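## Task

A flat steel bar starts pinched between the thumb and the index finger. Rotate it inside the grip until its orientation in the hand matches the two goal pictures, with the end that currently protrudes farther from the pinch pointing the way those pictures show. Nothing but this hand may touch the bar (the wrist camera, its bracket and the arm's final link count as part of the hand); if the bar contacts anything else or leaves the hand, the task is failed. To finish, keep the bar motionless briefly with no hand motor reading "moving", then declare it done. The final grip must be strong enough that the bar stays where it is however the hand is later turned or moved, or the task is failed.

## Robot and tools

Robot: one arm carrying a right hand with six motors: little, ring, middle and index fingers, plus thumb_bend and thumb_turn. A camera, cam_wrist (672x504), sits on the wrist. The bar begins held in a pinch, which is roughly index +0.22, thumb_bend +0.75, thumb_turn +0.57.

Frames: every pose, target, velocity and camera pose is reported in the arm's base frame. The base stands at (0, 0, +0.085) m in the scene frame, tilted very slightly; its up direction is nearly +z. Scene frame: origin on the table under the base, +z up, +y to the left when facing +x. The hand point is fixed to the palm 0.05 m in front of it, where the index pad meets the thumb tip. Its +z runs along the straightened fingers, +y out of the palm, +x across the palm away from the thumb. Straight fingers extend 0.06 to 0.07 m past it along +z. A bracket on the little-finger side of the wrist sticks out about 0.10 m across the palm and can strike things.

A row is 14 numbers, each in [-1, 1], always in this order: dx, dy, dz, rx, ry, rz, little, ring, middle, index, thumb_bend, thumb_turn, force_limit, speed. The first six are an offset, not a pose: a displacement of the hand point from its Hand target as it stood when the action (or move) began, along the base frame axes. 1.0 equals 0.6 m for dx, dy, dz and 180 degrees for the rotation; rx, ry, rz form a single rotation vector, turning about the Hand target's position. Every row in one action is measured from that same starting target, so sending the same offset again moves the hand further. The six motor numbers are absolute targets: -1 open or straight, +1 fully closed; for thumb_turn, -1 is beside the palm and +1 is facing the fingers. force_limit maps -1..+1 to about 0..10 N at the fingertip (0..15 N for the two thumb motors); speed maps -1..+1 from almost still to full speed (a whole finger stroke in 0.6 s). Any 0 you send is a real command, so to leave the hand alone repeat the last eight hand numbers exactly.

Tools:
- execute_actions(actions, cameras): actions is a list of actions; each action is a list of up to 15 rows, one per 1/30 s step, the last row holding for the remaining steps of its 15. An empty list just reports state. cameras picks which images return: omitted, null or ["all"] gives all, [] gives none.
- move(target, speed, blend, blocking, cameras): target is one 14-number row or up to 15 rows, all offsets from the same starting Hand target. speed is the path's top speed in m/s (0.002 to 0.5, default 0.25; turning up to twice that in rad/s), one value or one per target. blend, in metres, rounds corners between list targets. blocking=false returns early while the path keeps running. The result adds a move: line such as done, off_target, moving, held or fault, plus which limits acted (paced = command clipped, held = steps withheld).
- wait(seconds 0 to 10, cameras): let the simulation run.
- stop(cameras): brake a running move.
- zoom_image(camera "cam_wrist", region [x0, y0, x1, y1] in pixels, at most 504x504): magnified view of the latest image.
- show_instructions(): displays the reference goal pictures.
- finished_scene(scene): ends the scene; pass the scene number printed at the end of results.

Results: end_effector_position (m) and end_effector_quat_wxyz describe the hand point; Hand target is the last commanded pose after clipping, and the next offsets start from it. Each control step limits the command to 70 mm and 16 degrees from the measured pose, so the hand may stop short; a zero offset re-requests the target. hand_measured, hand_stopped_by (moving, target, force, stalled, fault) and hand_load_n list six values in motor order; hand_load_n is positive when something pushes a finger open, and falling near 0 signals a lost grip. Joint lines follow the order waist, shoulder, elbow, wrist pitch, wrist yaw, wrist roll. A MOTOR HOT line warns of overheating; at 90 °C the arm folds and stays idle.

Grip behaviour: a motor runs only when its target changes by at least 0.01, stops at its target or at force_limit, then locks. To squeeze harder, raise force_limit and send a target closed further than hand_measured; to loosen, send one more open. Close slowly (speed about -0.9 or below) for gentle contact, since fast fingers overshoot force.

Avoid: letting the bar slip out or strike the table, the arm or anything outside the hand; fast or forceful contacts; excessive finger loads from swinging the load quickly; paths near the arm's own base; stretching the arm out for long periods, which overheats motors. Before finishing, confirm the bar's orientation in cam_wrist and that every motor reports target, force or stalled, never moving.

Each tool is called after "Call:" by a JSON object that holds its "method" and its "body".

Reference images:

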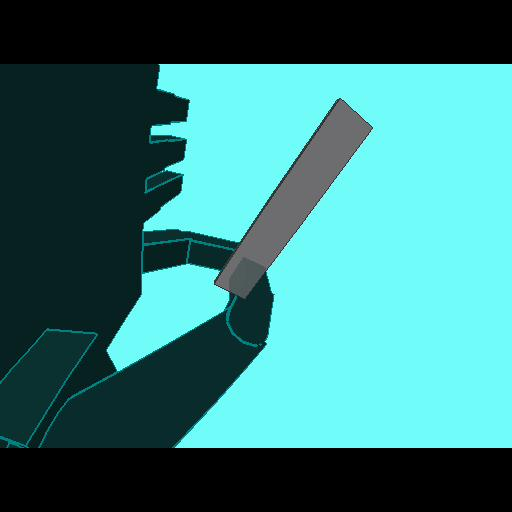

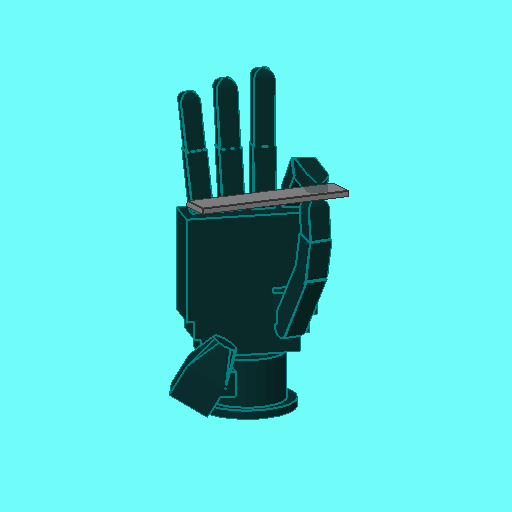

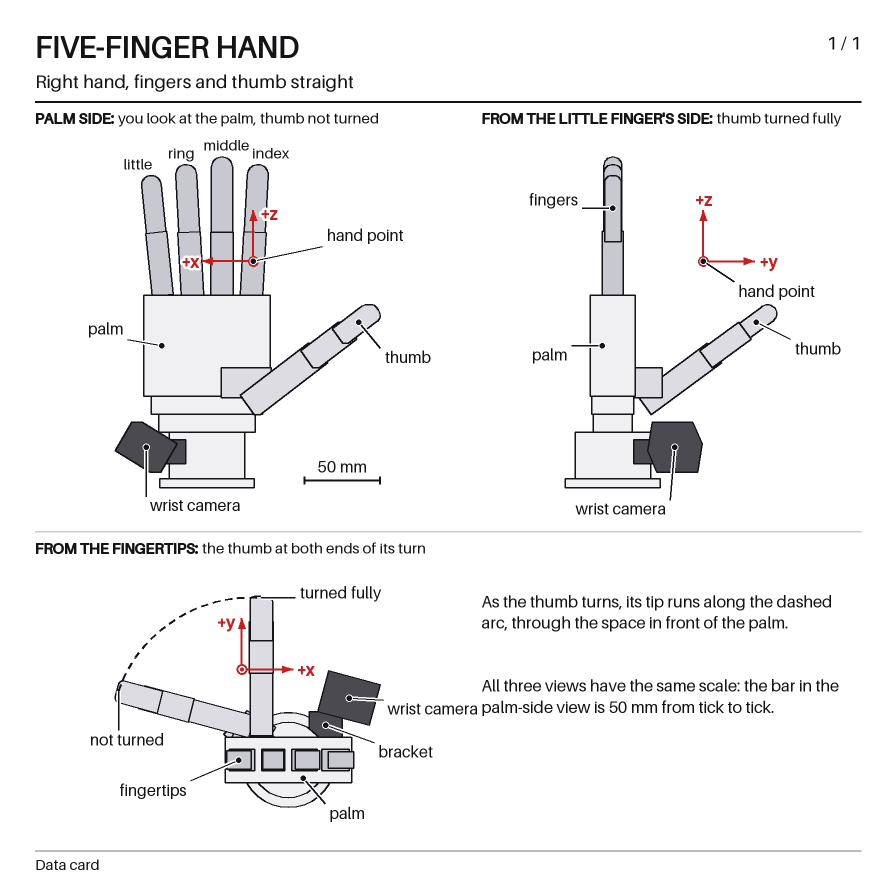

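## Session

Call:
{"method": "execute_actions", "body": {"actions": []}}

Scene clock: 0.00 s.
end_effector_position=(+0.3452, +0.0015, +0.3007) hand_measured=(-1.000, -1.000, -1.000, +0.168, +0.750, +0.570) hand_load_n=(+0.0, +0.0, +0.0, +7.5, +0.5, +0.0) hand_stopped_by=(target, target, target, target, target, target) hand_force_limit=0.00 hand_speed=-0.80 end_effector_quat_wxyz=(+0.500, -0.492, +0.509, -0.498)
Joint positions: [-0.196 0.773 0.765 0.005 -0.182 0.018]
Joint velocities: within noise
Joint torques (N m): no reading
Heat: 26 °C.
Hand target: +0.3450, +0.0015, +0.3001; +0.500, -0.493, +0.509, -0.498

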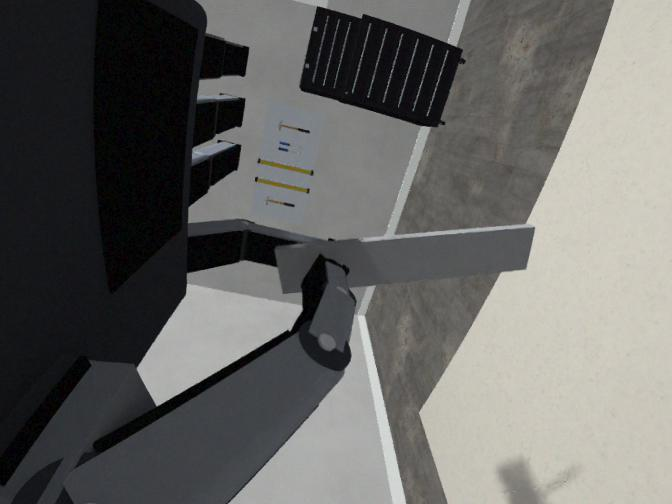

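Call:
{"method": "move", "body": {"target": [0,0,0,0.46,0,0,-1,-1,-1,0.168,0.75,0.57,0,-0.8], "speed": 0.4}}

Scene clock: 16.77 s.
end_effector_position=(+0.3441, +0.0007, +0.3028) hand_measured=(-1.000, -1.000, -1.000, +0.168, +0.750, +0.570) hand_load_n=(+0.0, +0.0, +0.0, +7.0, +1.5, -1.0) hand_stopped_by=(target, target, target, target, target, target) hand_force_limit=0.00 hand_speed=-0.80 end_effector_quat_wxyz=(+0.699, -0.042, +0.713, -0.041)
Joint positions: [-0.42 0.793 0.466 0.305 -0.421 1.444]
Joint torques (N m): [0.72 0.01 5.72 1.65 0.07 0.13]
Hand target: +0.3450, +0.0014, +0.3002; +0.701, -0.039, +0.711, -0.037
Off the commanded pose: 0.003 m, 1 deg.
move: done

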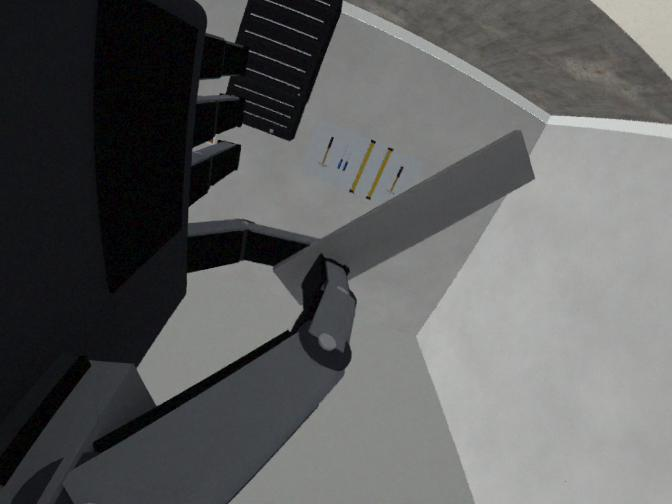

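Call:
{"method": "move", "body": {"target": [0,0,0,0.125,0,0,-1,-1,-1,0.168,0.75,0.57,0,-0.8], "speed": 0.15}}

Scene clock: 24.27 s.
end_effector_position=(+0.3459, +0.0008, +0.3005) hand_measured=(-1.000, -1.000, -1.000, +0.168, +0.750, +0.570) hand_load_n=(+0.0, +0.0, +0.0, +7.5, +1.5, -1.5) hand_stopped_by=(target, target, target, target, target, target) hand_force_limit=0.00 hand_speed=-0.80 end_effector_quat_wxyz=(+0.691, +0.096, +0.710, +0.100)
Joint positions: [-0.342 0.793 0.372 0.393 -0.35 1.84]
Joint torques (N m): [0.66 -0.46 5.79 1.69 0.11 0.15]
Hand target: +0.3450, +0.0015, +0.3002; +0.695, +0.099, +0.705, +0.102
Off the commanded pose: 0.001 m, 1 deg.
move: done

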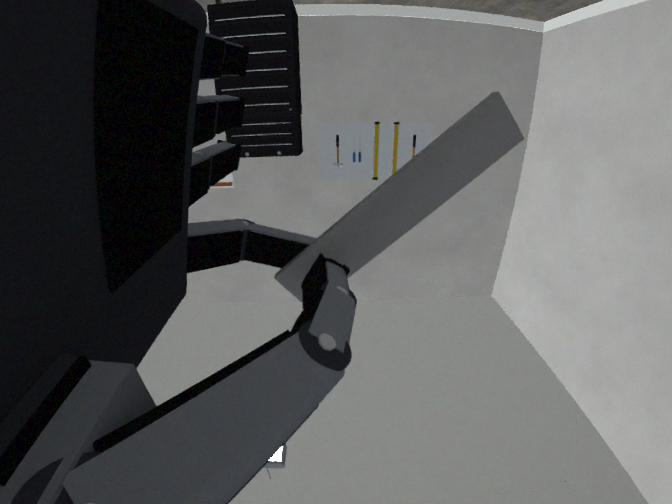

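Call:
{"method": "execute_actions", "body": {"actions": [[[0,0,0,0,0,0,-1,-1,-1,0.157,0.75,0.57,0,-0.999]],[[0,0,0,0,0,0,-1,-1,-1,0.2,0.75,0.57,-1,-0.99]]]}}

Scene clock: 37.33 s.
end_effector_position=(+0.3459, +0.0006, +0.3005) hand_measured=(-1.000, -1.000, -1.000, +0.166, +0.750, +0.570) hand_load_n=(+0.0, +0.0, +0.0, +6.0, +1.0, -1.0) hand_stopped_by=(target, target, target, force, target, target) hand_force_limit=-1.00 hand_speed=-0.99 end_effector_quat_wxyz=(+0.691, +0.097, +0.709, +0.100)
Joint positions: [-0.342 0.793 0.372 0.394 -0.35 1.841]
Joint torques (N m): [0.69 -0.51 5.76 1.69 0.08 0.13]
Heat: 32 °C.
Hand target: +0.3450, +0.0015, +0.3001; +0.695, +0.099, +0.705, +0.102
Off the commanded pose: 0.001 m, 1 deg.
Step readings (end_effector_position):
0: (+0.3459, +0.0007, +0.3004)
1: (+0.3459, +0.0007, +0.3004)
2: (+0.3459, +0.0007, +0.3004)
4: (+0.3459, +0.0007, +0.3004)
8: (+0.3459, +0.0007, +0.3005)
15: (+0.3459, +0.0007, +0.3005)
16: (+0.3459, +0.0007, +0.3005)
17: (+0.3459, +0.0007, +0.3005)
19: (+0.3459, +0.0007, +0.3005)
23: (+0.3459, +0.0006, +0.3005)
30: (+0.3459, +0.0006, +0.3005)

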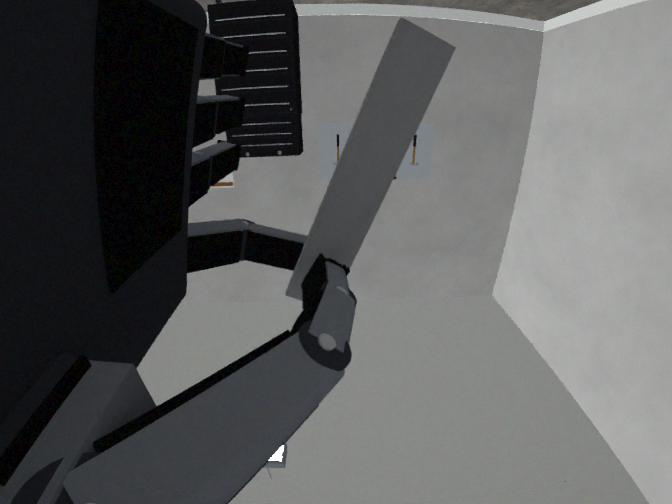

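Call:
{"method": "move", "body": {"target": [0,0,0,-0.361,0,0,-1,-1,-1,0.2,0.75,0.57,-1,-0.99], "speed": 0.3}}

Scene clock: 48.57 s.
end_effector_position=(+0.3446, +0.0006, +0.2902) hand_measured=(-1.000, -1.000, -1.000, +0.166, +0.750, +0.570) hand_load_n=(+0.0, -0.5, +0.0, +6.0, +2.5, -0.5) hand_stopped_by=(target, target, target, force, target, target) hand_force_limit=-1.00 hand_speed=-0.99 end_effector_quat_wxyz=(+0.635, -0.289, +0.657, -0.285)
Joint positions: [-0.407 0.793 0.616 0.143 -0.399 0.722]
Joint torques (N m): [0.69 -0.59 8.66 1.41 0.1 -0.05]
Hand target: +0.3450, +0.0014, +0.3002; +0.639, -0.290, +0.649, -0.292
Off the commanded pose: 0.010 m, 1 deg.
move: done

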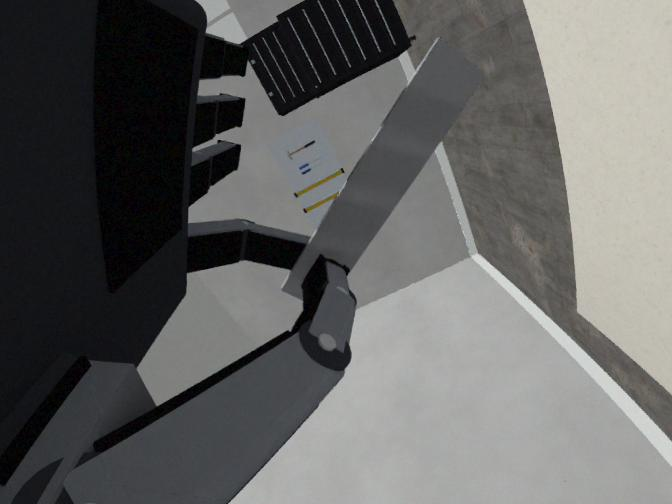

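Call:
{"method": "move", "body": {"target": [0,0,0,-0.017,0,0,-1,-1,-1,0.2,0.75,0.57,-1,-0.99], "speed": 0.15}}

Scene clock: 57.70 s.
end_effector_position=(+0.3448, +0.0005, +0.2898) hand_measured=(-1.000, -1.000, -1.000, +0.166, +0.750, +0.570) hand_load_n=(+0.0, +0.0, +0.0, +6.0, +2.5, -0.5) hand_stopped_by=(target, target, target, force, target, target) hand_force_limit=-1.00 hand_speed=-0.99 end_effector_quat_wxyz=(+0.627, -0.306, +0.650, -0.302)
Joint positions: [-0.398 0.793 0.629 0.13 -0.39 0.669]
Joint torques (N m): [0.69 -0.72 8.65 1.39 0.09 -0.02]
Hand target: +0.3450, +0.0014, +0.3001; +0.631, -0.307, +0.641, -0.310
Off the commanded pose: 0.010 m, 1 deg.
move: done

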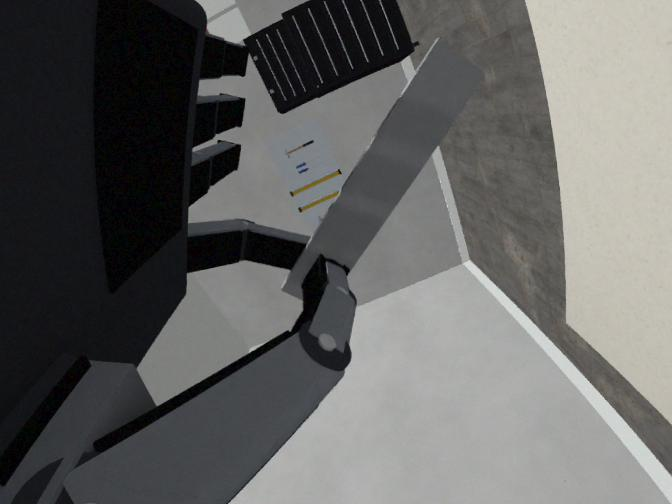

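Call:
{"method": "move", "body": {"target": [0,0,0,-0.05,0,0,-1,-1,-1,0.2,0.75,0.57,-1,-0.99], "speed": 0.3}}

Scene clock: 62.50 s.
end_effector_position=(+0.3456, +0.0004, +0.2884) hand_measured=(-1.000, -1.000, -1.000, +0.166, +0.750, +0.570) hand_load_n=(+0.0, +0.0, +0.0, +6.0, +2.5, -0.5) hand_stopped_by=(target, target, target, force, target, target) hand_force_limit=-1.00 hand_speed=-0.99 end_effector_quat_wxyz=(+0.601, -0.356, +0.625, -0.349)
Joint positions: [-0.364 0.793 0.663 0.093 -0.355 0.514]
Joint torques (N m): [0.69 -0.99 8.66 1.4 0.06 -0.08]
Hand target: +0.3450, +0.0014, +0.3001; +0.605, -0.355, +0.615, -0.359
Off the commanded pose: 0.012 m, 2 deg.
move: off_target

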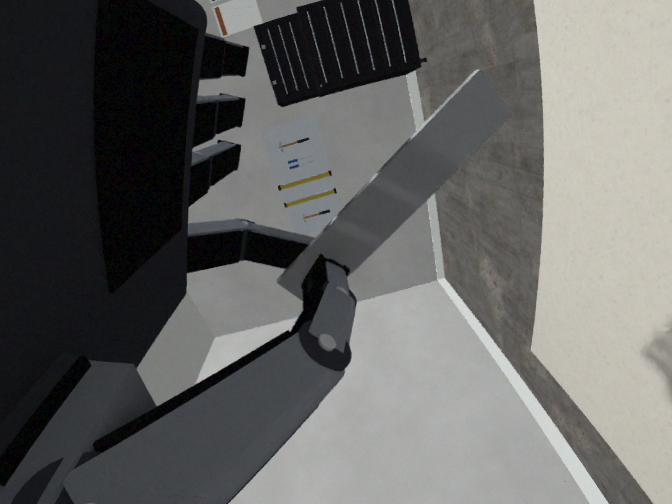

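Call:
{"method": "move", "body": {"target": [0,0,0,0.244,0,0,-1,-1,-1,0.2,0.75,0.57,-1,-0.99], "speed": 0.3}}

Scene clock: 81.13 s.
end_effector_position=(+0.3447, +0.0012, +0.3027) hand_measured=(-1.000, -1.000, -1.000, +0.166, +0.750, +0.570) hand_load_n=(+0.0, +0.0, +0.0, +6.0, +2.5, -0.5) hand_stopped_by=(target, target, target, force, target, target) hand_force_limit=-1.00 hand_speed=-0.99 end_effector_quat_wxyz=(+0.691, -0.105, +0.707, -0.108)
Joint positions: [-0.426 0.793 0.514 0.256 -0.419 1.259]
Joint torques (N m): [-0.28 0.08 5.82 1.71 -0.11 0.16]
Hand target: +0.3450, +0.0015, +0.3001; +0.694, -0.103, +0.705, -0.103
Off the commanded pose: 0.003 m, 1 deg.
move: done

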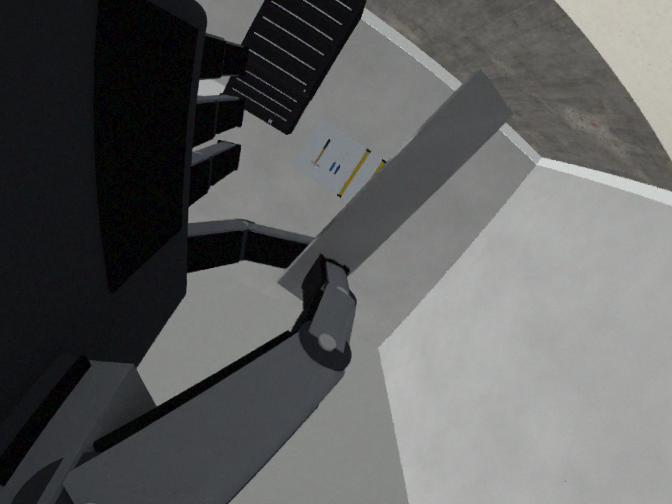

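Call:
{"method": "move", "body": {"target": [0,0,0,0.034,0,0,-1,-1,-1,0.2,0.75,0.57,-1,-0.99], "speed": 0.3}}

Scene clock: 98.40 s.
end_effector_position=(+0.3445, -0.0002, +0.3028) hand_measured=(-1.000, -1.000, -1.000, +0.166, +0.750, +0.570) hand_load_n=(+0.0, +0.0, +0.0, +6.0, +2.0, -0.5) hand_stopped_by=(target, target, target, force, target, target) hand_force_limit=-1.00 hand_speed=-0.99 end_effector_quat_wxyz=(+0.696, -0.067, +0.711, -0.071)
Joint positions: [-0.426 0.793 0.486 0.285 -0.419 1.366]
Joint torques (N m): [0.46 0.05 5.75 1.67 -0.04 0.13]
Hand target: +0.3450, +0.0015, +0.3001; +0.699, -0.066, +0.709, -0.065
Off the commanded pose: 0.003 m, 1 deg.
move: done

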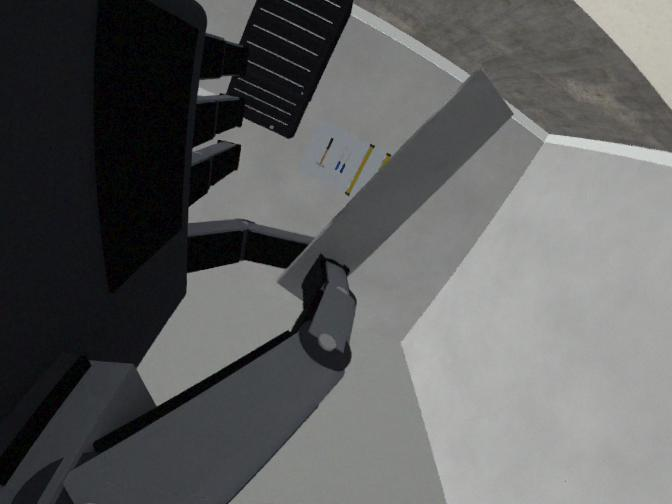

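Call:
{"method": "execute_actions", "body": {"actions": [[[0,0,0,0,0,0,-1,-1,-1,0.155,0.75,0.57,0,-0.999],[0,0,0,0,0,0,-1,-1,-1,0.155,0.75,0.57,0,-0.999],[0,0,0,0,0,0,-1,-1,-1,0.155,0.75,0.57,0,-0.999],[0,0,0,0,0,0,-1,-1,-1,0.155,0.75,0.57,0,-0.999],[0,0,0,0,0,0,-1,-1,-1,0.2,0.75,0.57,-1,-0.999]]]}}

Scene clock: 106.33 s.
end_effector_position=(+0.3445, -0.0003, +0.3030) hand_measured=(-1.000, -1.000, -1.000, +0.166, +0.750, +0.570) hand_load_n=(-0.5, +0.5, +0.0, +5.5, +2.5, -0.5) hand_stopped_by=(target, target, target, force, target, target) hand_force_limit=-1.00 hand_speed=-1.00 end_effector_quat_wxyz=(+0.697, -0.067, +0.711, -0.071)
Joint positions: [-0.426 0.793 0.486 0.285 -0.419 1.367]
Joint torques (N m): [0.51 0.03 5.72 1.65 -0.02 0.14]
Hand target: +0.3450, +0.0015, +0.3002; +0.699, -0.066, +0.709, -0.065
Off the commanded pose: 0.003 m, 1 deg.
Step readings (end_effector_position):
0: (+0.3445, -0.0003, +0.3030)
1: (+0.3445, -0.0003, +0.3030)
2: (+0.3445, -0.0003, +0.3030)
4: (+0.3445, -0.0003, +0.3030)
8: (+0.3445, -0.0003, +0.3030)
15: (+0.3445, -0.0003, +0.3030)

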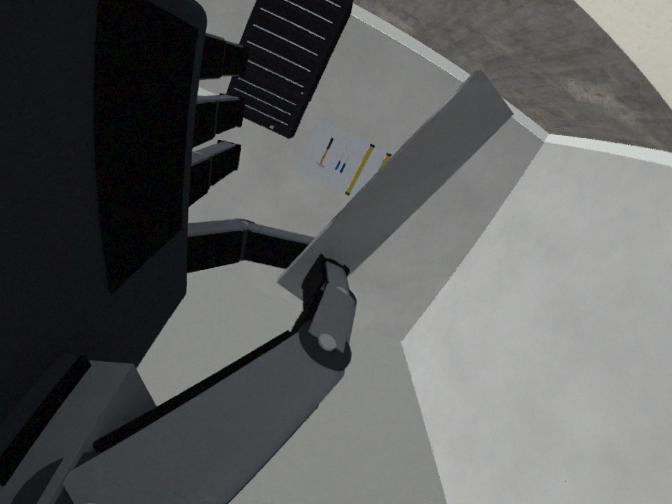

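Again, 6 rows.

Call:
{"method": "execute_actions", "body": {"actions": [[[0,0,0,0,0,0,-1,-1,-1,0.153,0.75,0.57,0,-0.999],[0,0,0,0,0,0,-1,-1,-1,0.153,0.75,0.57,0,-0.999],[0,0,0,0,0,0,-1,-1,-1,0.153,0.75,0.57,0,-0.999],[0,0,0,0,0,0,-1,-1,-1,0.153,0.75,0.57,0,-0.999],[0,0,0,0,0,0,-1,-1,-1,0.153,0.75,0.57,0,-0.999],[0,0,0,0,0,0,-1,-1,-1,0.2,0.75,0.57,-1,-0.999]]]}}

Scene clock: 112.90 s.
end_effector_position=(+0.3444, -0.0003, +0.3031) hand_measured=(-1.000, -1.000, -1.000, +0.164, +0.750, +0.570) hand_load_n=(+0.0, +0.0, +0.0, +5.0, +2.5, -0.5) hand_stopped_by=(target, target, target, force, target, target) hand_force_limit=-1.00 hand_speed=-1.00 end_effector_quat_wxyz=(+0.697, -0.067, +0.711, -0.071)
Joint positions: [-0.426 0.793 0.486 0.286 -0.419 1.367]
Joint torques (N m): [0.57 0.05 5.79 1.68 -0.02 0.14]
Hand target: +0.3450, +0.0015, +0.3002; +0.699, -0.066, +0.709, -0.065
Off the commanded pose: 0.003 m, 1 deg.
Step readings (end_effector_position):
0: (+0.3444, -0.0003, +0.3031)
1: (+0.3444, -0.0003, +0.3031)
2: (+0.3444, -0.0003, +0.3031)
4: (+0.3444, -0.0003, +0.3031)
8: (+0.3444, -0.0003, +0.3031)
15: (+0.3444, -0.0003, +0.3031)

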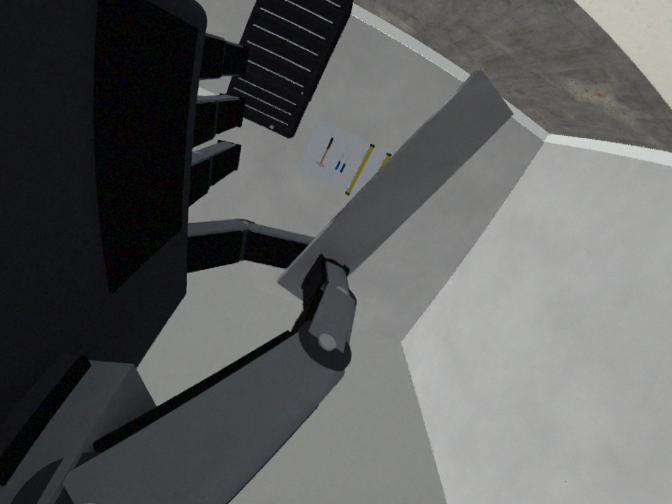

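Call:
{"method": "execute_actions", "body": {"actions": [[[0,0,0,0,0,0,-1,-1,-1,0.151,0.75,0.57,0,-0.999],[0,0,0,0,0,0,-1,-1,-1,0.151,0.75,0.57,0,-0.999],[0,0,0,0,0,0,-1,-1,-1,0.151,0.75,0.57,0,-0.999],[0,0,0,0,0,0,-1,-1,-1,0.151,0.75,0.57,0,-0.999],[0,0,0,0,0,0,-1,-1,-1,0.2,0.75,0.57,-1,-0.999]]]}}

Scene clock: 123.83 s.
end_effector_position=(+0.3444, -0.0003, +0.3031) hand_measured=(-1.000, -1.000, -1.000, +0.164, +0.750, +0.570) hand_load_n=(+0.0, +0.0, +0.0, +4.5, +2.5, -0.5) hand_stopped_by=(target, target, target, force, target, target) hand_force_limit=-1.00 hand_speed=-1.00 end_effector_quat_wxyz=(+0.697, -0.067, +0.711, -0.071)
Joint positions: [-0.426 0.793 0.486 0.286 -0.419 1.367]
Joint torques (N m): [0.49 0.06 5.76 1.65 -0.03 0.15]
Hand target: +0.3450, +0.0015, +0.3002; +0.699, -0.066, +0.709, -0.065
Off the commanded pose: 0.003 m, 1 deg.
Step readings (end_effector_position):
0: (+0.3444, -0.0003, +0.3031)
1: (+0.3444, -0.0003, +0.3031)
2: (+0.3444, -0.0003, +0.3031)
4: (+0.3444, -0.0003, +0.3031)
8: (+0.3444, -0.0003, +0.3031)
15: (+0.3444, -0.0003, +0.3031)

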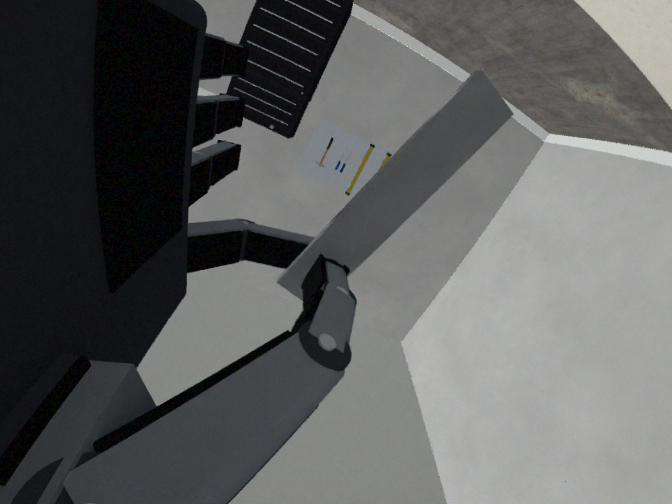

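Call:
{"method": "move", "body": {"target": [0,0,0,0.017,0,0,-1,-1,-1,0.2,0.75,0.57,-1,-0.999], "speed": 0.3}}

Scene clock: 133.37 s.
end_effector_position=(+0.3443, +0.0000, +0.3027) hand_measured=(-1.000, -1.000, -1.000, +0.164, +0.750, +0.570) hand_load_n=(+0.0, +0.0, +0.0, +4.5, +2.5, -1.0) hand_stopped_by=(target, target, target, force, target, target) hand_force_limit=-1.00 hand_speed=-1.00 end_effector_quat_wxyz=(+0.698, -0.049, +0.713, -0.051)
Joint positions: [-0.423 0.793 0.472 0.298 -0.419 1.42]
Joint torques (N m): [0.7 -0.02 5.82 1.66 0.02 0.16]
Hand target: +0.3450, +0.0015, +0.3001; +0.700, -0.047, +0.711, -0.046
Off the commanded pose: 0.003 m, 1 deg.
move: done

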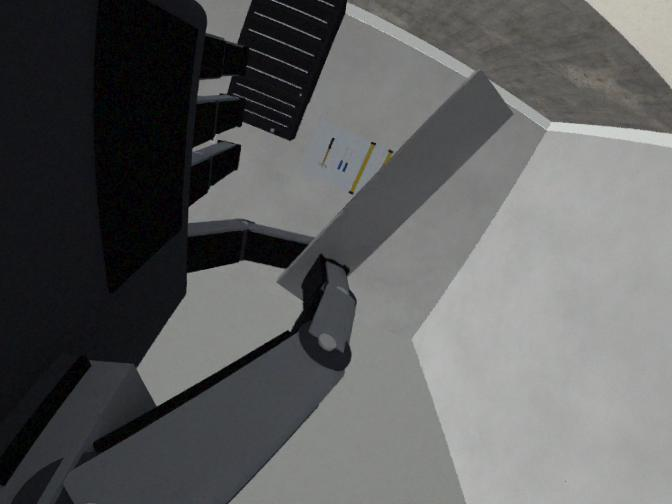

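Call:
{"method": "move", "body": {"target": [0,0,0,0.033,0,0,-1,-1,-1,0.2,0.75,0.57,-1,-0.999], "speed": 0.3}}

Scene clock: 141.90 s.
end_effector_position=(+0.3443, +0.0010, +0.3025) hand_measured=(-1.000, -1.000, -1.000, +0.164, +0.750, +0.570) hand_load_n=(+0.0, +0.0, +0.0, +4.5, +2.0, -1.0) hand_stopped_by=(target, target, target, force, target, target) hand_force_limit=-1.00 hand_speed=-1.00 end_effector_quat_wxyz=(+0.700, -0.015, +0.714, -0.012)
Joint positions: [-0.409 0.793 0.446 0.324 -0.413 1.524]
Joint torques (N m): [0.72 -0.08 5.79 1.65 0.09 0.12]
Hand target: +0.3450, +0.0014, +0.3001; +0.702, -0.011, +0.712, -0.009
Off the commanded pose: 0.003 m, 1 deg.
move: done

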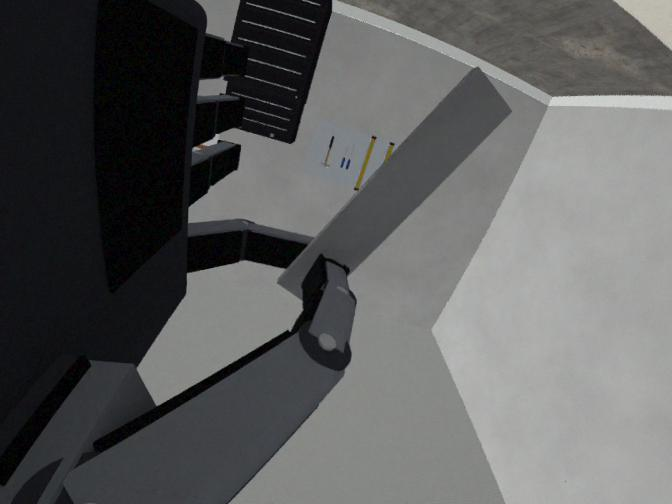

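Call:
{"method": "move", "body": {"target": [0,0,0,0.022,0,0,-1,-1,-1,0.2,0.75,0.57,-1,-0.999], "speed": 0.2}}

Scene clock: 148.37 s.
end_effector_position=(+0.3446, +0.0009, +0.3022) hand_measured=(-1.000, -1.000, -1.000, +0.164, +0.750, +0.570) hand_load_n=(+0.0, +0.0, +0.0, +5.0, +1.0, -1.0) hand_stopped_by=(target, target, target, force, target, target) hand_force_limit=-1.00 hand_speed=-1.00 end_effector_quat_wxyz=(+0.699, +0.009, +0.715, +0.013)
Joint positions: [-0.398 0.793 0.429 0.34 -0.403 1.593]
Joint torques (N m): [0.73 -0.14 5.7 1.66 0.08 0.15]
Hand target: +0.3450, +0.0014, +0.3001; +0.702, +0.013, +0.712, +0.016
Off the commanded pose: 0.002 m, 1 deg.
move: done

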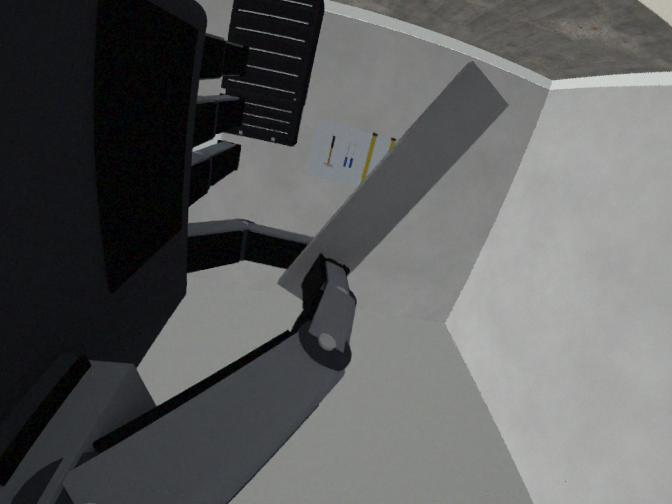

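Call:
{"method": "move", "body": {"target": [0,0,0,0.042,0,0,-1,-1,-1,0.2,0.75,0.57,-1,-0.999], "speed": 0.2}}

Scene clock: 153.87 s.
end_effector_position=(+0.3452, +0.0008, +0.3014) hand_measured=(-1.000, -1.000, -1.000, +0.164, +0.750, +0.570) hand_load_n=(+0.0, +0.0, +0.0, +5.0, +1.0, -1.0) hand_stopped_by=(target, target, target, force, target, target) hand_force_limit=-1.00 hand_speed=-1.00 end_effector_quat_wxyz=(+0.696, +0.056, +0.713, +0.060)
Joint positions: [-0.371 0.793 0.397 0.37 -0.377 1.726]
Joint torques (N m): [0.73 -0.27 5.81 1.7 0.09 0.15]
Hand target: +0.3450, +0.0014, +0.3001; +0.699, +0.059, +0.709, +0.062
Off the commanded pose: 0.001 m, 1 deg.
move: done

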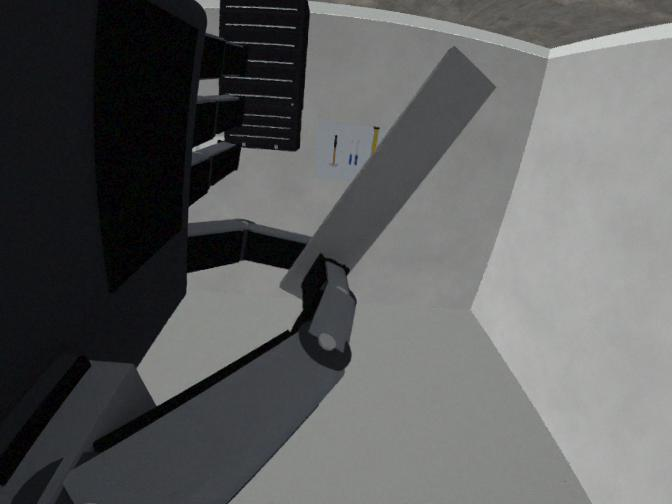

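Call:
{"method": "move", "body": {"target": [0,0,0,0.013,0,0,-1,-1,-1,0.2,0.75,0.57,-1,-0.999], "speed": 0.2}}

Scene clock: 158.93 s.
end_effector_position=(+0.3455, +0.0007, +0.3009) hand_measured=(-1.000, -1.000, -1.000, +0.164, +0.750, +0.570) hand_load_n=(+0.0, +0.0, +0.0, +5.0, +1.0, -1.0) hand_stopped_by=(target, target, target, force, target, target) hand_force_limit=-1.00 hand_speed=-1.00 end_effector_quat_wxyz=(+0.694, +0.071, +0.712, +0.074)
Joint positions: [-0.361 0.793 0.388 0.378 -0.368 1.767]
Joint torques (N m): [0.69 -0.36 5.76 1.71 0.09 0.1]
Hand target: +0.3450, +0.0014, +0.3001; +0.698, +0.074, +0.708, +0.077
Off the commanded pose: 0.001 m, 1 deg.
move: done

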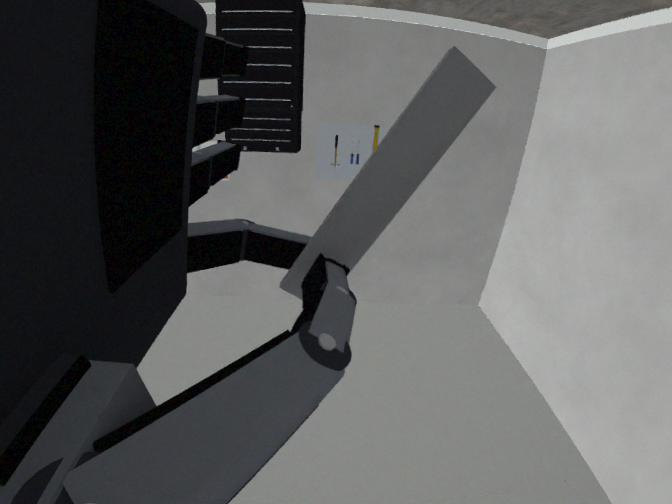

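Call:
{"method": "move", "body": {"target": [0,0,0,0.014,0,0,-1,-1,-1,0.2,0.75,0.57,-1,-0.999], "speed": 0.15}}

Scene clock: 166.50 s.
end_effector_position=(+0.3457, +0.0006, +0.3006) hand_measured=(-1.000, -1.000, -1.000, +0.164, +0.750, +0.570) hand_load_n=(+0.0, +0.0, +0.0, +5.0, +1.0, -1.0) hand_stopped_by=(target, target, target, force, target, target) hand_force_limit=-1.00 hand_speed=-1.00 end_effector_quat_wxyz=(+0.692, +0.087, +0.711, +0.090)
Joint positions: [-0.35 0.793 0.378 0.387 -0.358 1.812]
Joint torques (N m): [0.75 -0.39 5.76 1.67 0.08 0.13]
Hand target: +0.3450, +0.0014, +0.3002; +0.696, +0.089, +0.706, +0.092
Off the commanded pose: 0.001 m, 1 deg.
move: done

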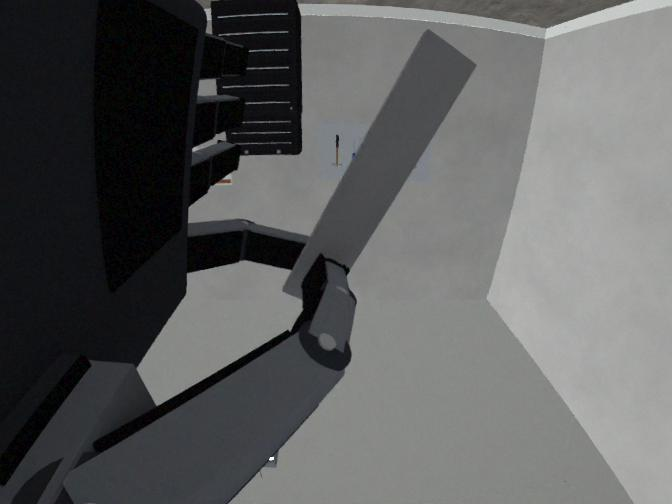

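Call:
{"method": "move", "body": {"target": [0,0,0,-0.325,0,0,-1,-1,-1,0.2,0.75,0.57,-1,-0.999], "speed": 0.2}}

Scene clock: 179.63 s.
end_effector_position=(+0.3442, +0.0007, +0.2909) hand_measured=(-1.000, -1.000, -1.000, +0.164, +0.750, +0.570) hand_load_n=(+0.0, +0.0, +0.0, +5.0, +1.5, -0.5) hand_stopped_by=(target, target, target, force, target, target) hand_force_limit=-1.00 hand_speed=-1.00 end_effector_quat_wxyz=(+0.647, -0.261, +0.668, -0.258)
Joint positions: [-0.419 0.793 0.596 0.164 -0.413 0.806]
Joint torques (N m): [0.66 -0.43 8.69 1.35 0.09 -0.03]
Hand target: +0.3450, +0.0014, +0.3001; +0.651, -0.262, +0.661, -0.264
Off the commanded pose: 0.009 m, 1 deg.
move: done

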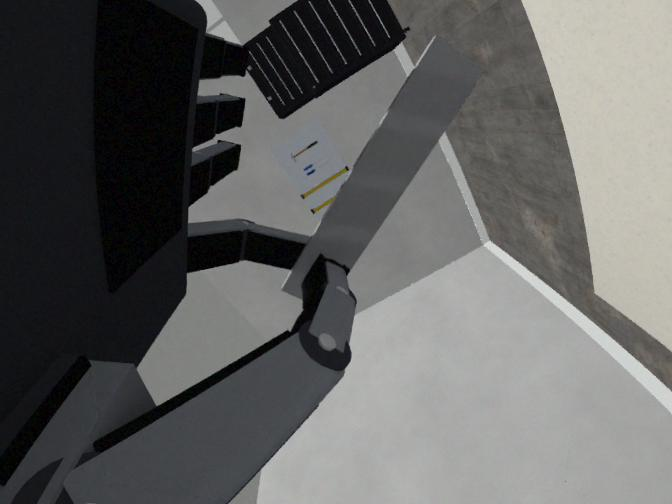

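Call:
{"method": "move", "body": {"target": [0,0,0,-0.02,0,0,-1,-1,-1,0.2,0.75,0.57,-1,-0.999], "speed": 0.2}}

Scene clock: 186.03 s.
end_effector_position=(+0.3444, +0.0006, +0.2905) hand_measured=(-1.000, -1.000, -1.000, +0.164, +0.750, +0.570) hand_load_n=(+0.0, +0.0, +0.0, +5.0, +2.0, -0.5) hand_stopped_by=(target, target, target, force, target, target) hand_force_limit=-1.00 hand_speed=-1.00 end_effector_quat_wxyz=(+0.638, -0.282, +0.660, -0.278)
Joint positions: [-0.411 0.793 0.611 0.148 -0.403 0.744]
Joint torques (N m): [0.68 -0.59 8.62 1.41 0.08 -0.03]
Hand target: +0.3450, +0.0014, +0.3001; +0.643, -0.283, +0.653, -0.285
Off the commanded pose: 0.010 m, 1 deg.
move: done

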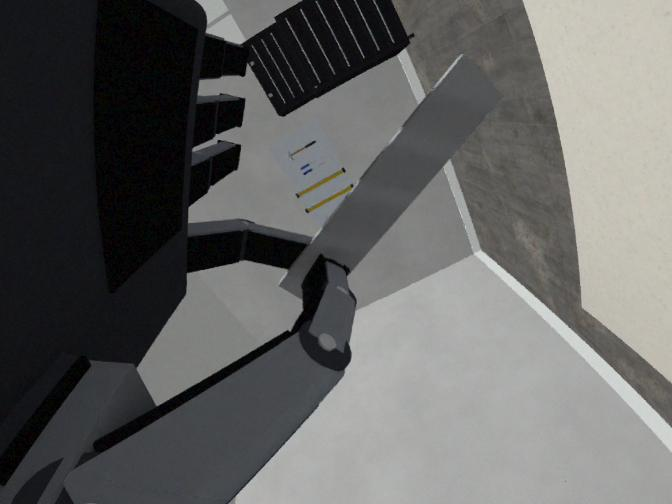

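Call:
{"method": "move", "body": {"target": [0,0,0,0.322,0,0,-1,-1,-1,0.2,0.75,0.57,-1,-0.999], "speed": 0.2}}

Scene clock: 204.77 s.
end_effector_position=(+0.3453, +0.0008, +0.3013) hand_measured=(-1.000, -1.000, -1.000, +0.164, +0.750, +0.570) hand_load_n=(+0.0, +0.0, +0.0, +5.0, +1.0, -1.0) hand_stopped_by=(target, target, target, force, target, target) hand_force_limit=-1.00 hand_speed=-1.00 end_effector_quat_wxyz=(+0.696, +0.061, +0.713, +0.064)
Joint positions: [-0.368 0.793 0.395 0.372 -0.375 1.738]
Joint torques (N m): [0.68 -0.32 5.74 1.67 0.09 0.17]
Hand target: +0.3450, +0.0014, +0.3002; +0.699, +0.064, +0.709, +0.067
Off the commanded pose: 0.001 m, 1 deg.
move: done

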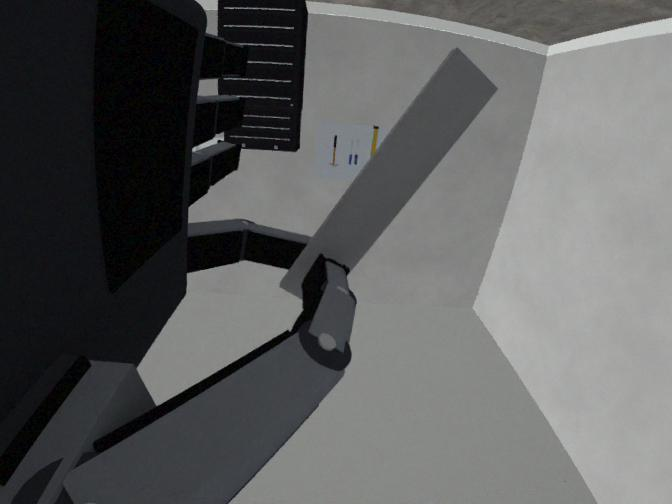

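Call:
{"method": "execute_actions", "body": {"actions": [[[0,0,0,0,0,0,-1,-1,-1,0.25,0.75,0.57,1,-0.97]]]}}

Scene clock: 218.10 s.
end_effector_position=(+0.3453, +0.0007, +0.3014) hand_measured=(-1.000, -1.000, -1.000, +0.172, +0.750, +0.570) hand_load_n=(+0.0, +0.0, +0.0, +10.0, +1.5, -1.0) hand_stopped_by=(target, target, target, force, target, target) hand_force_limit=1.00 hand_speed=-0.97 end_effector_quat_wxyz=(+0.696, +0.061, +0.713, +0.064)
Joint positions: [-0.368 0.793 0.394 0.373 -0.374 1.739]
Joint torques (N m): [0.62 -0.34 5.78 1.67 0.11 0.15]
Hand target: +0.3450, +0.0014, +0.3002; +0.699, +0.064, +0.709, +0.067
Off the commanded pose: 0.001 m, 1 deg.
Step readings (end_effector_position):
0: (+0.3453, +0.0007, +0.3013)
1: (+0.3453, +0.0007, +0.3013)
2: (+0.3453, +0.0007, +0.3013)
4: (+0.3453, +0.0007, +0.3013)
8: (+0.3453, +0.0007, +0.3013)
15: (+0.3453, +0.0007, +0.3014)

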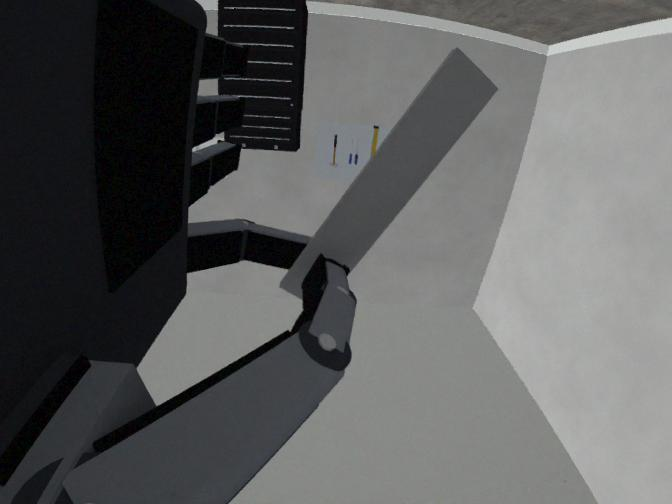

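Call:
{"method": "execute_actions", "body": {"actions": [[[0,0,0,0,0,0,-1,-1,-1,0.25,0.762,0.57,1,-0.98]]]}}

Scene clock: 241.20 s.
end_effector_position=(+0.3453, +0.0007, +0.3014) hand_measured=(-1.000, -1.000, -1.000, +0.172, +0.758, +0.570) hand_load_n=(+0.0, +0.0, +0.0, +10.0, +4.5, -1.0) hand_stopped_by=(target, target, target, force, moving, target) hand_force_limit=1.00 hand_speed=-0.98 end_effector_quat_wxyz=(+0.696, +0.061, +0.713, +0.064)
Joint positions: [-0.368 0.793 0.394 0.373 -0.374 1.739]
Joint torques (N m): [0.69 -0.28 5.79 1.68 0.08 0.13]
Heat: 37 °C.
Hand target: +0.3450, +0.0014, +0.3001; +0.699, +0.064, +0.709, +0.067
Off the commanded pose: 0.001 m, 1 deg.
Step readings (end_effector_position):
0: (+0.3453, +0.0007, +0.3014)
1: (+0.3453, +0.0007, +0.3014)
2: (+0.3453, +0.0007, +0.3014)
4: (+0.3453, +0.0007, +0.3014)
8: (+0.3453, +0.0007, +0.3014)
15: (+0.3453, +0.0007, +0.3014)

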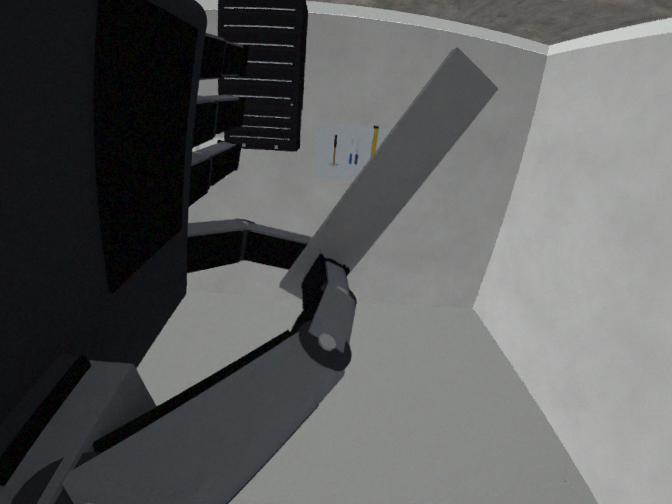

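Call:
{"method": "execute_actions", "body": {"actions": [[[0,0,0,0,0,0,-1,-1,-1,0.155,0.762,0.57,1,-0.998],[0,0,0,0,0,0,-1,-1,-1,0.155,0.762,0.57,1,-0.998],[0,0,0,0,0,0,-1,-1,-1,0.155,0.762,0.57,1,-0.998],[0,0,0,0,0,0,-1,-1,-1,0.155,0.762,0.57,1,-0.998],[0,0,0,0,0,0,-1,-1,-1,0.155,0.762,0.57,1,-0.998],[0,0,0,0,0,0,-1,-1,-1,0.155,0.762,0.57,1,-0.998],[0,0,0,0,0,0,-1,-1,-1,0.155,0.762,0.57,1,-0.998],[0,0,0,0,0,0,-1,-1,-1,0.155,0.762,0.57,1,-0.998],[0,0,0,0,0,0,-1,-1,-1,0.155,0.762,0.57,1,-0.998],[0,0,0,0,0,0,-1,-1,-1,0.155,0.762,0.57,1,-0.998],[0,0,0,0,0,0,-1,-1,-1,0.3,0.762,0.57,1,-0.75]],[[0,0,0,0,0,0,-1,-1,-1,0.3,0.762,0.57,1,-0.75]]]}}

Scene clock: 258.13 s.
end_effector_position=(+0.3453, +0.0007, +0.3015) hand_measured=(-1.000, -1.000, -1.000, +0.176, +0.758, +0.570) hand_load_n=(+0.0, +0.0, -0.5, +13.0, +4.5, -1.0) hand_stopped_by=(target, target, target, force, target, target) hand_force_limit=1.00 hand_speed=-0.75 end_effector_quat_wxyz=(+0.696, +0.061, +0.713, +0.064)
Joint positions: [-0.368 0.793 0.394 0.374 -0.374 1.739]
Joint torques (N m): [0.64 -0.32 5.74 1.68 0.1 0.15]
Hand target: +0.3450, +0.0014, +0.3001; +0.699, +0.064, +0.709, +0.067
Off the commanded pose: 0.002 m, 1 deg.
Step readings (end_effector_position):
0: (+0.3453, +0.0007, +0.3015)
1: (+0.3453, +0.0007, +0.3015)
2: (+0.3453, +0.0007, +0.3015)
4: (+0.3453, +0.0007, +0.3015)
8: (+0.3453, +0.0007, +0.3015)
15: (+0.3453, +0.0007, +0.3015)
16: (+0.3453, +0.0007, +0.3015)
17: (+0.3453, +0.0007, +0.3015)
19: (+0.3453, +0.0007, +0.3015)
23: (+0.3453, +0.0007, +0.3015)
30: (+0.3453, +0.0007, +0.3015)

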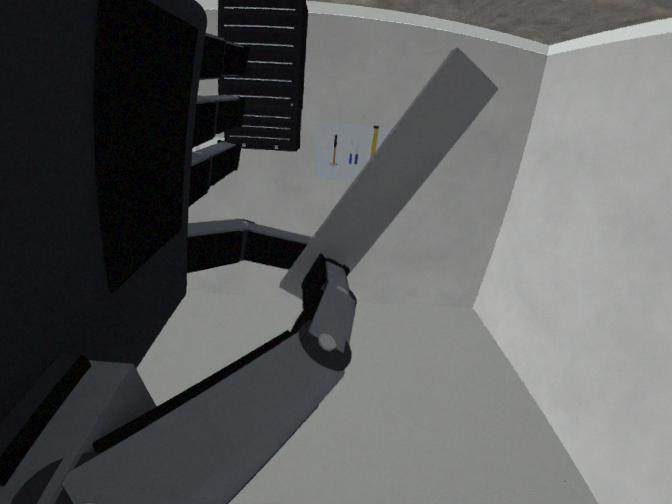

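Call:
{"method": "move", "body": {"target": [0,0,0,-0.6,0,0,-1,-1,-1,0.3,0.762,0.57,1,-0.75], "speed": 0.4}}

Scene clock: 268.27 s.
end_effector_position=(+0.3459, +0.0011, +0.2871) hand_measured=(-1.000, -1.000, -1.000, +0.176, +0.758, +0.570) hand_load_n=(+0.0, +0.0, +0.0, +12.5, +4.5, -1.0) hand_stopped_by=(target, target, target, force, target, target) hand_force_limit=1.00 hand_speed=-0.75 end_effector_quat_wxyz=(-0.460, +0.533, -0.480, +0.523)
Joint positions: [-0.142 0.777 0.756 -0.009 -0.13 -0.121]
Joint torques (N m): [0.62 -0.92 8.58 1.44 0.12 -0.04]
Hand target: +0.3450, +0.0014, +0.3001; -0.463, +0.528, -0.471, +0.534
Off the commanded pose: 0.013 m, 2 deg.
move: off_target

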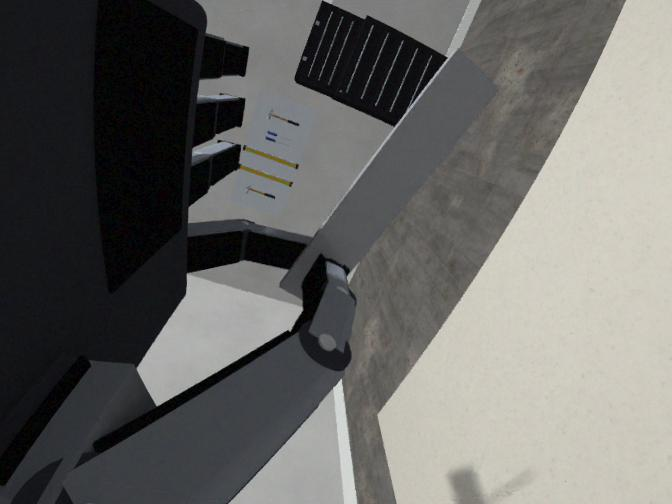

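Call:
{"method": "finished_scene", "body": {"scene": 2}}

The scene is finished: the task was done.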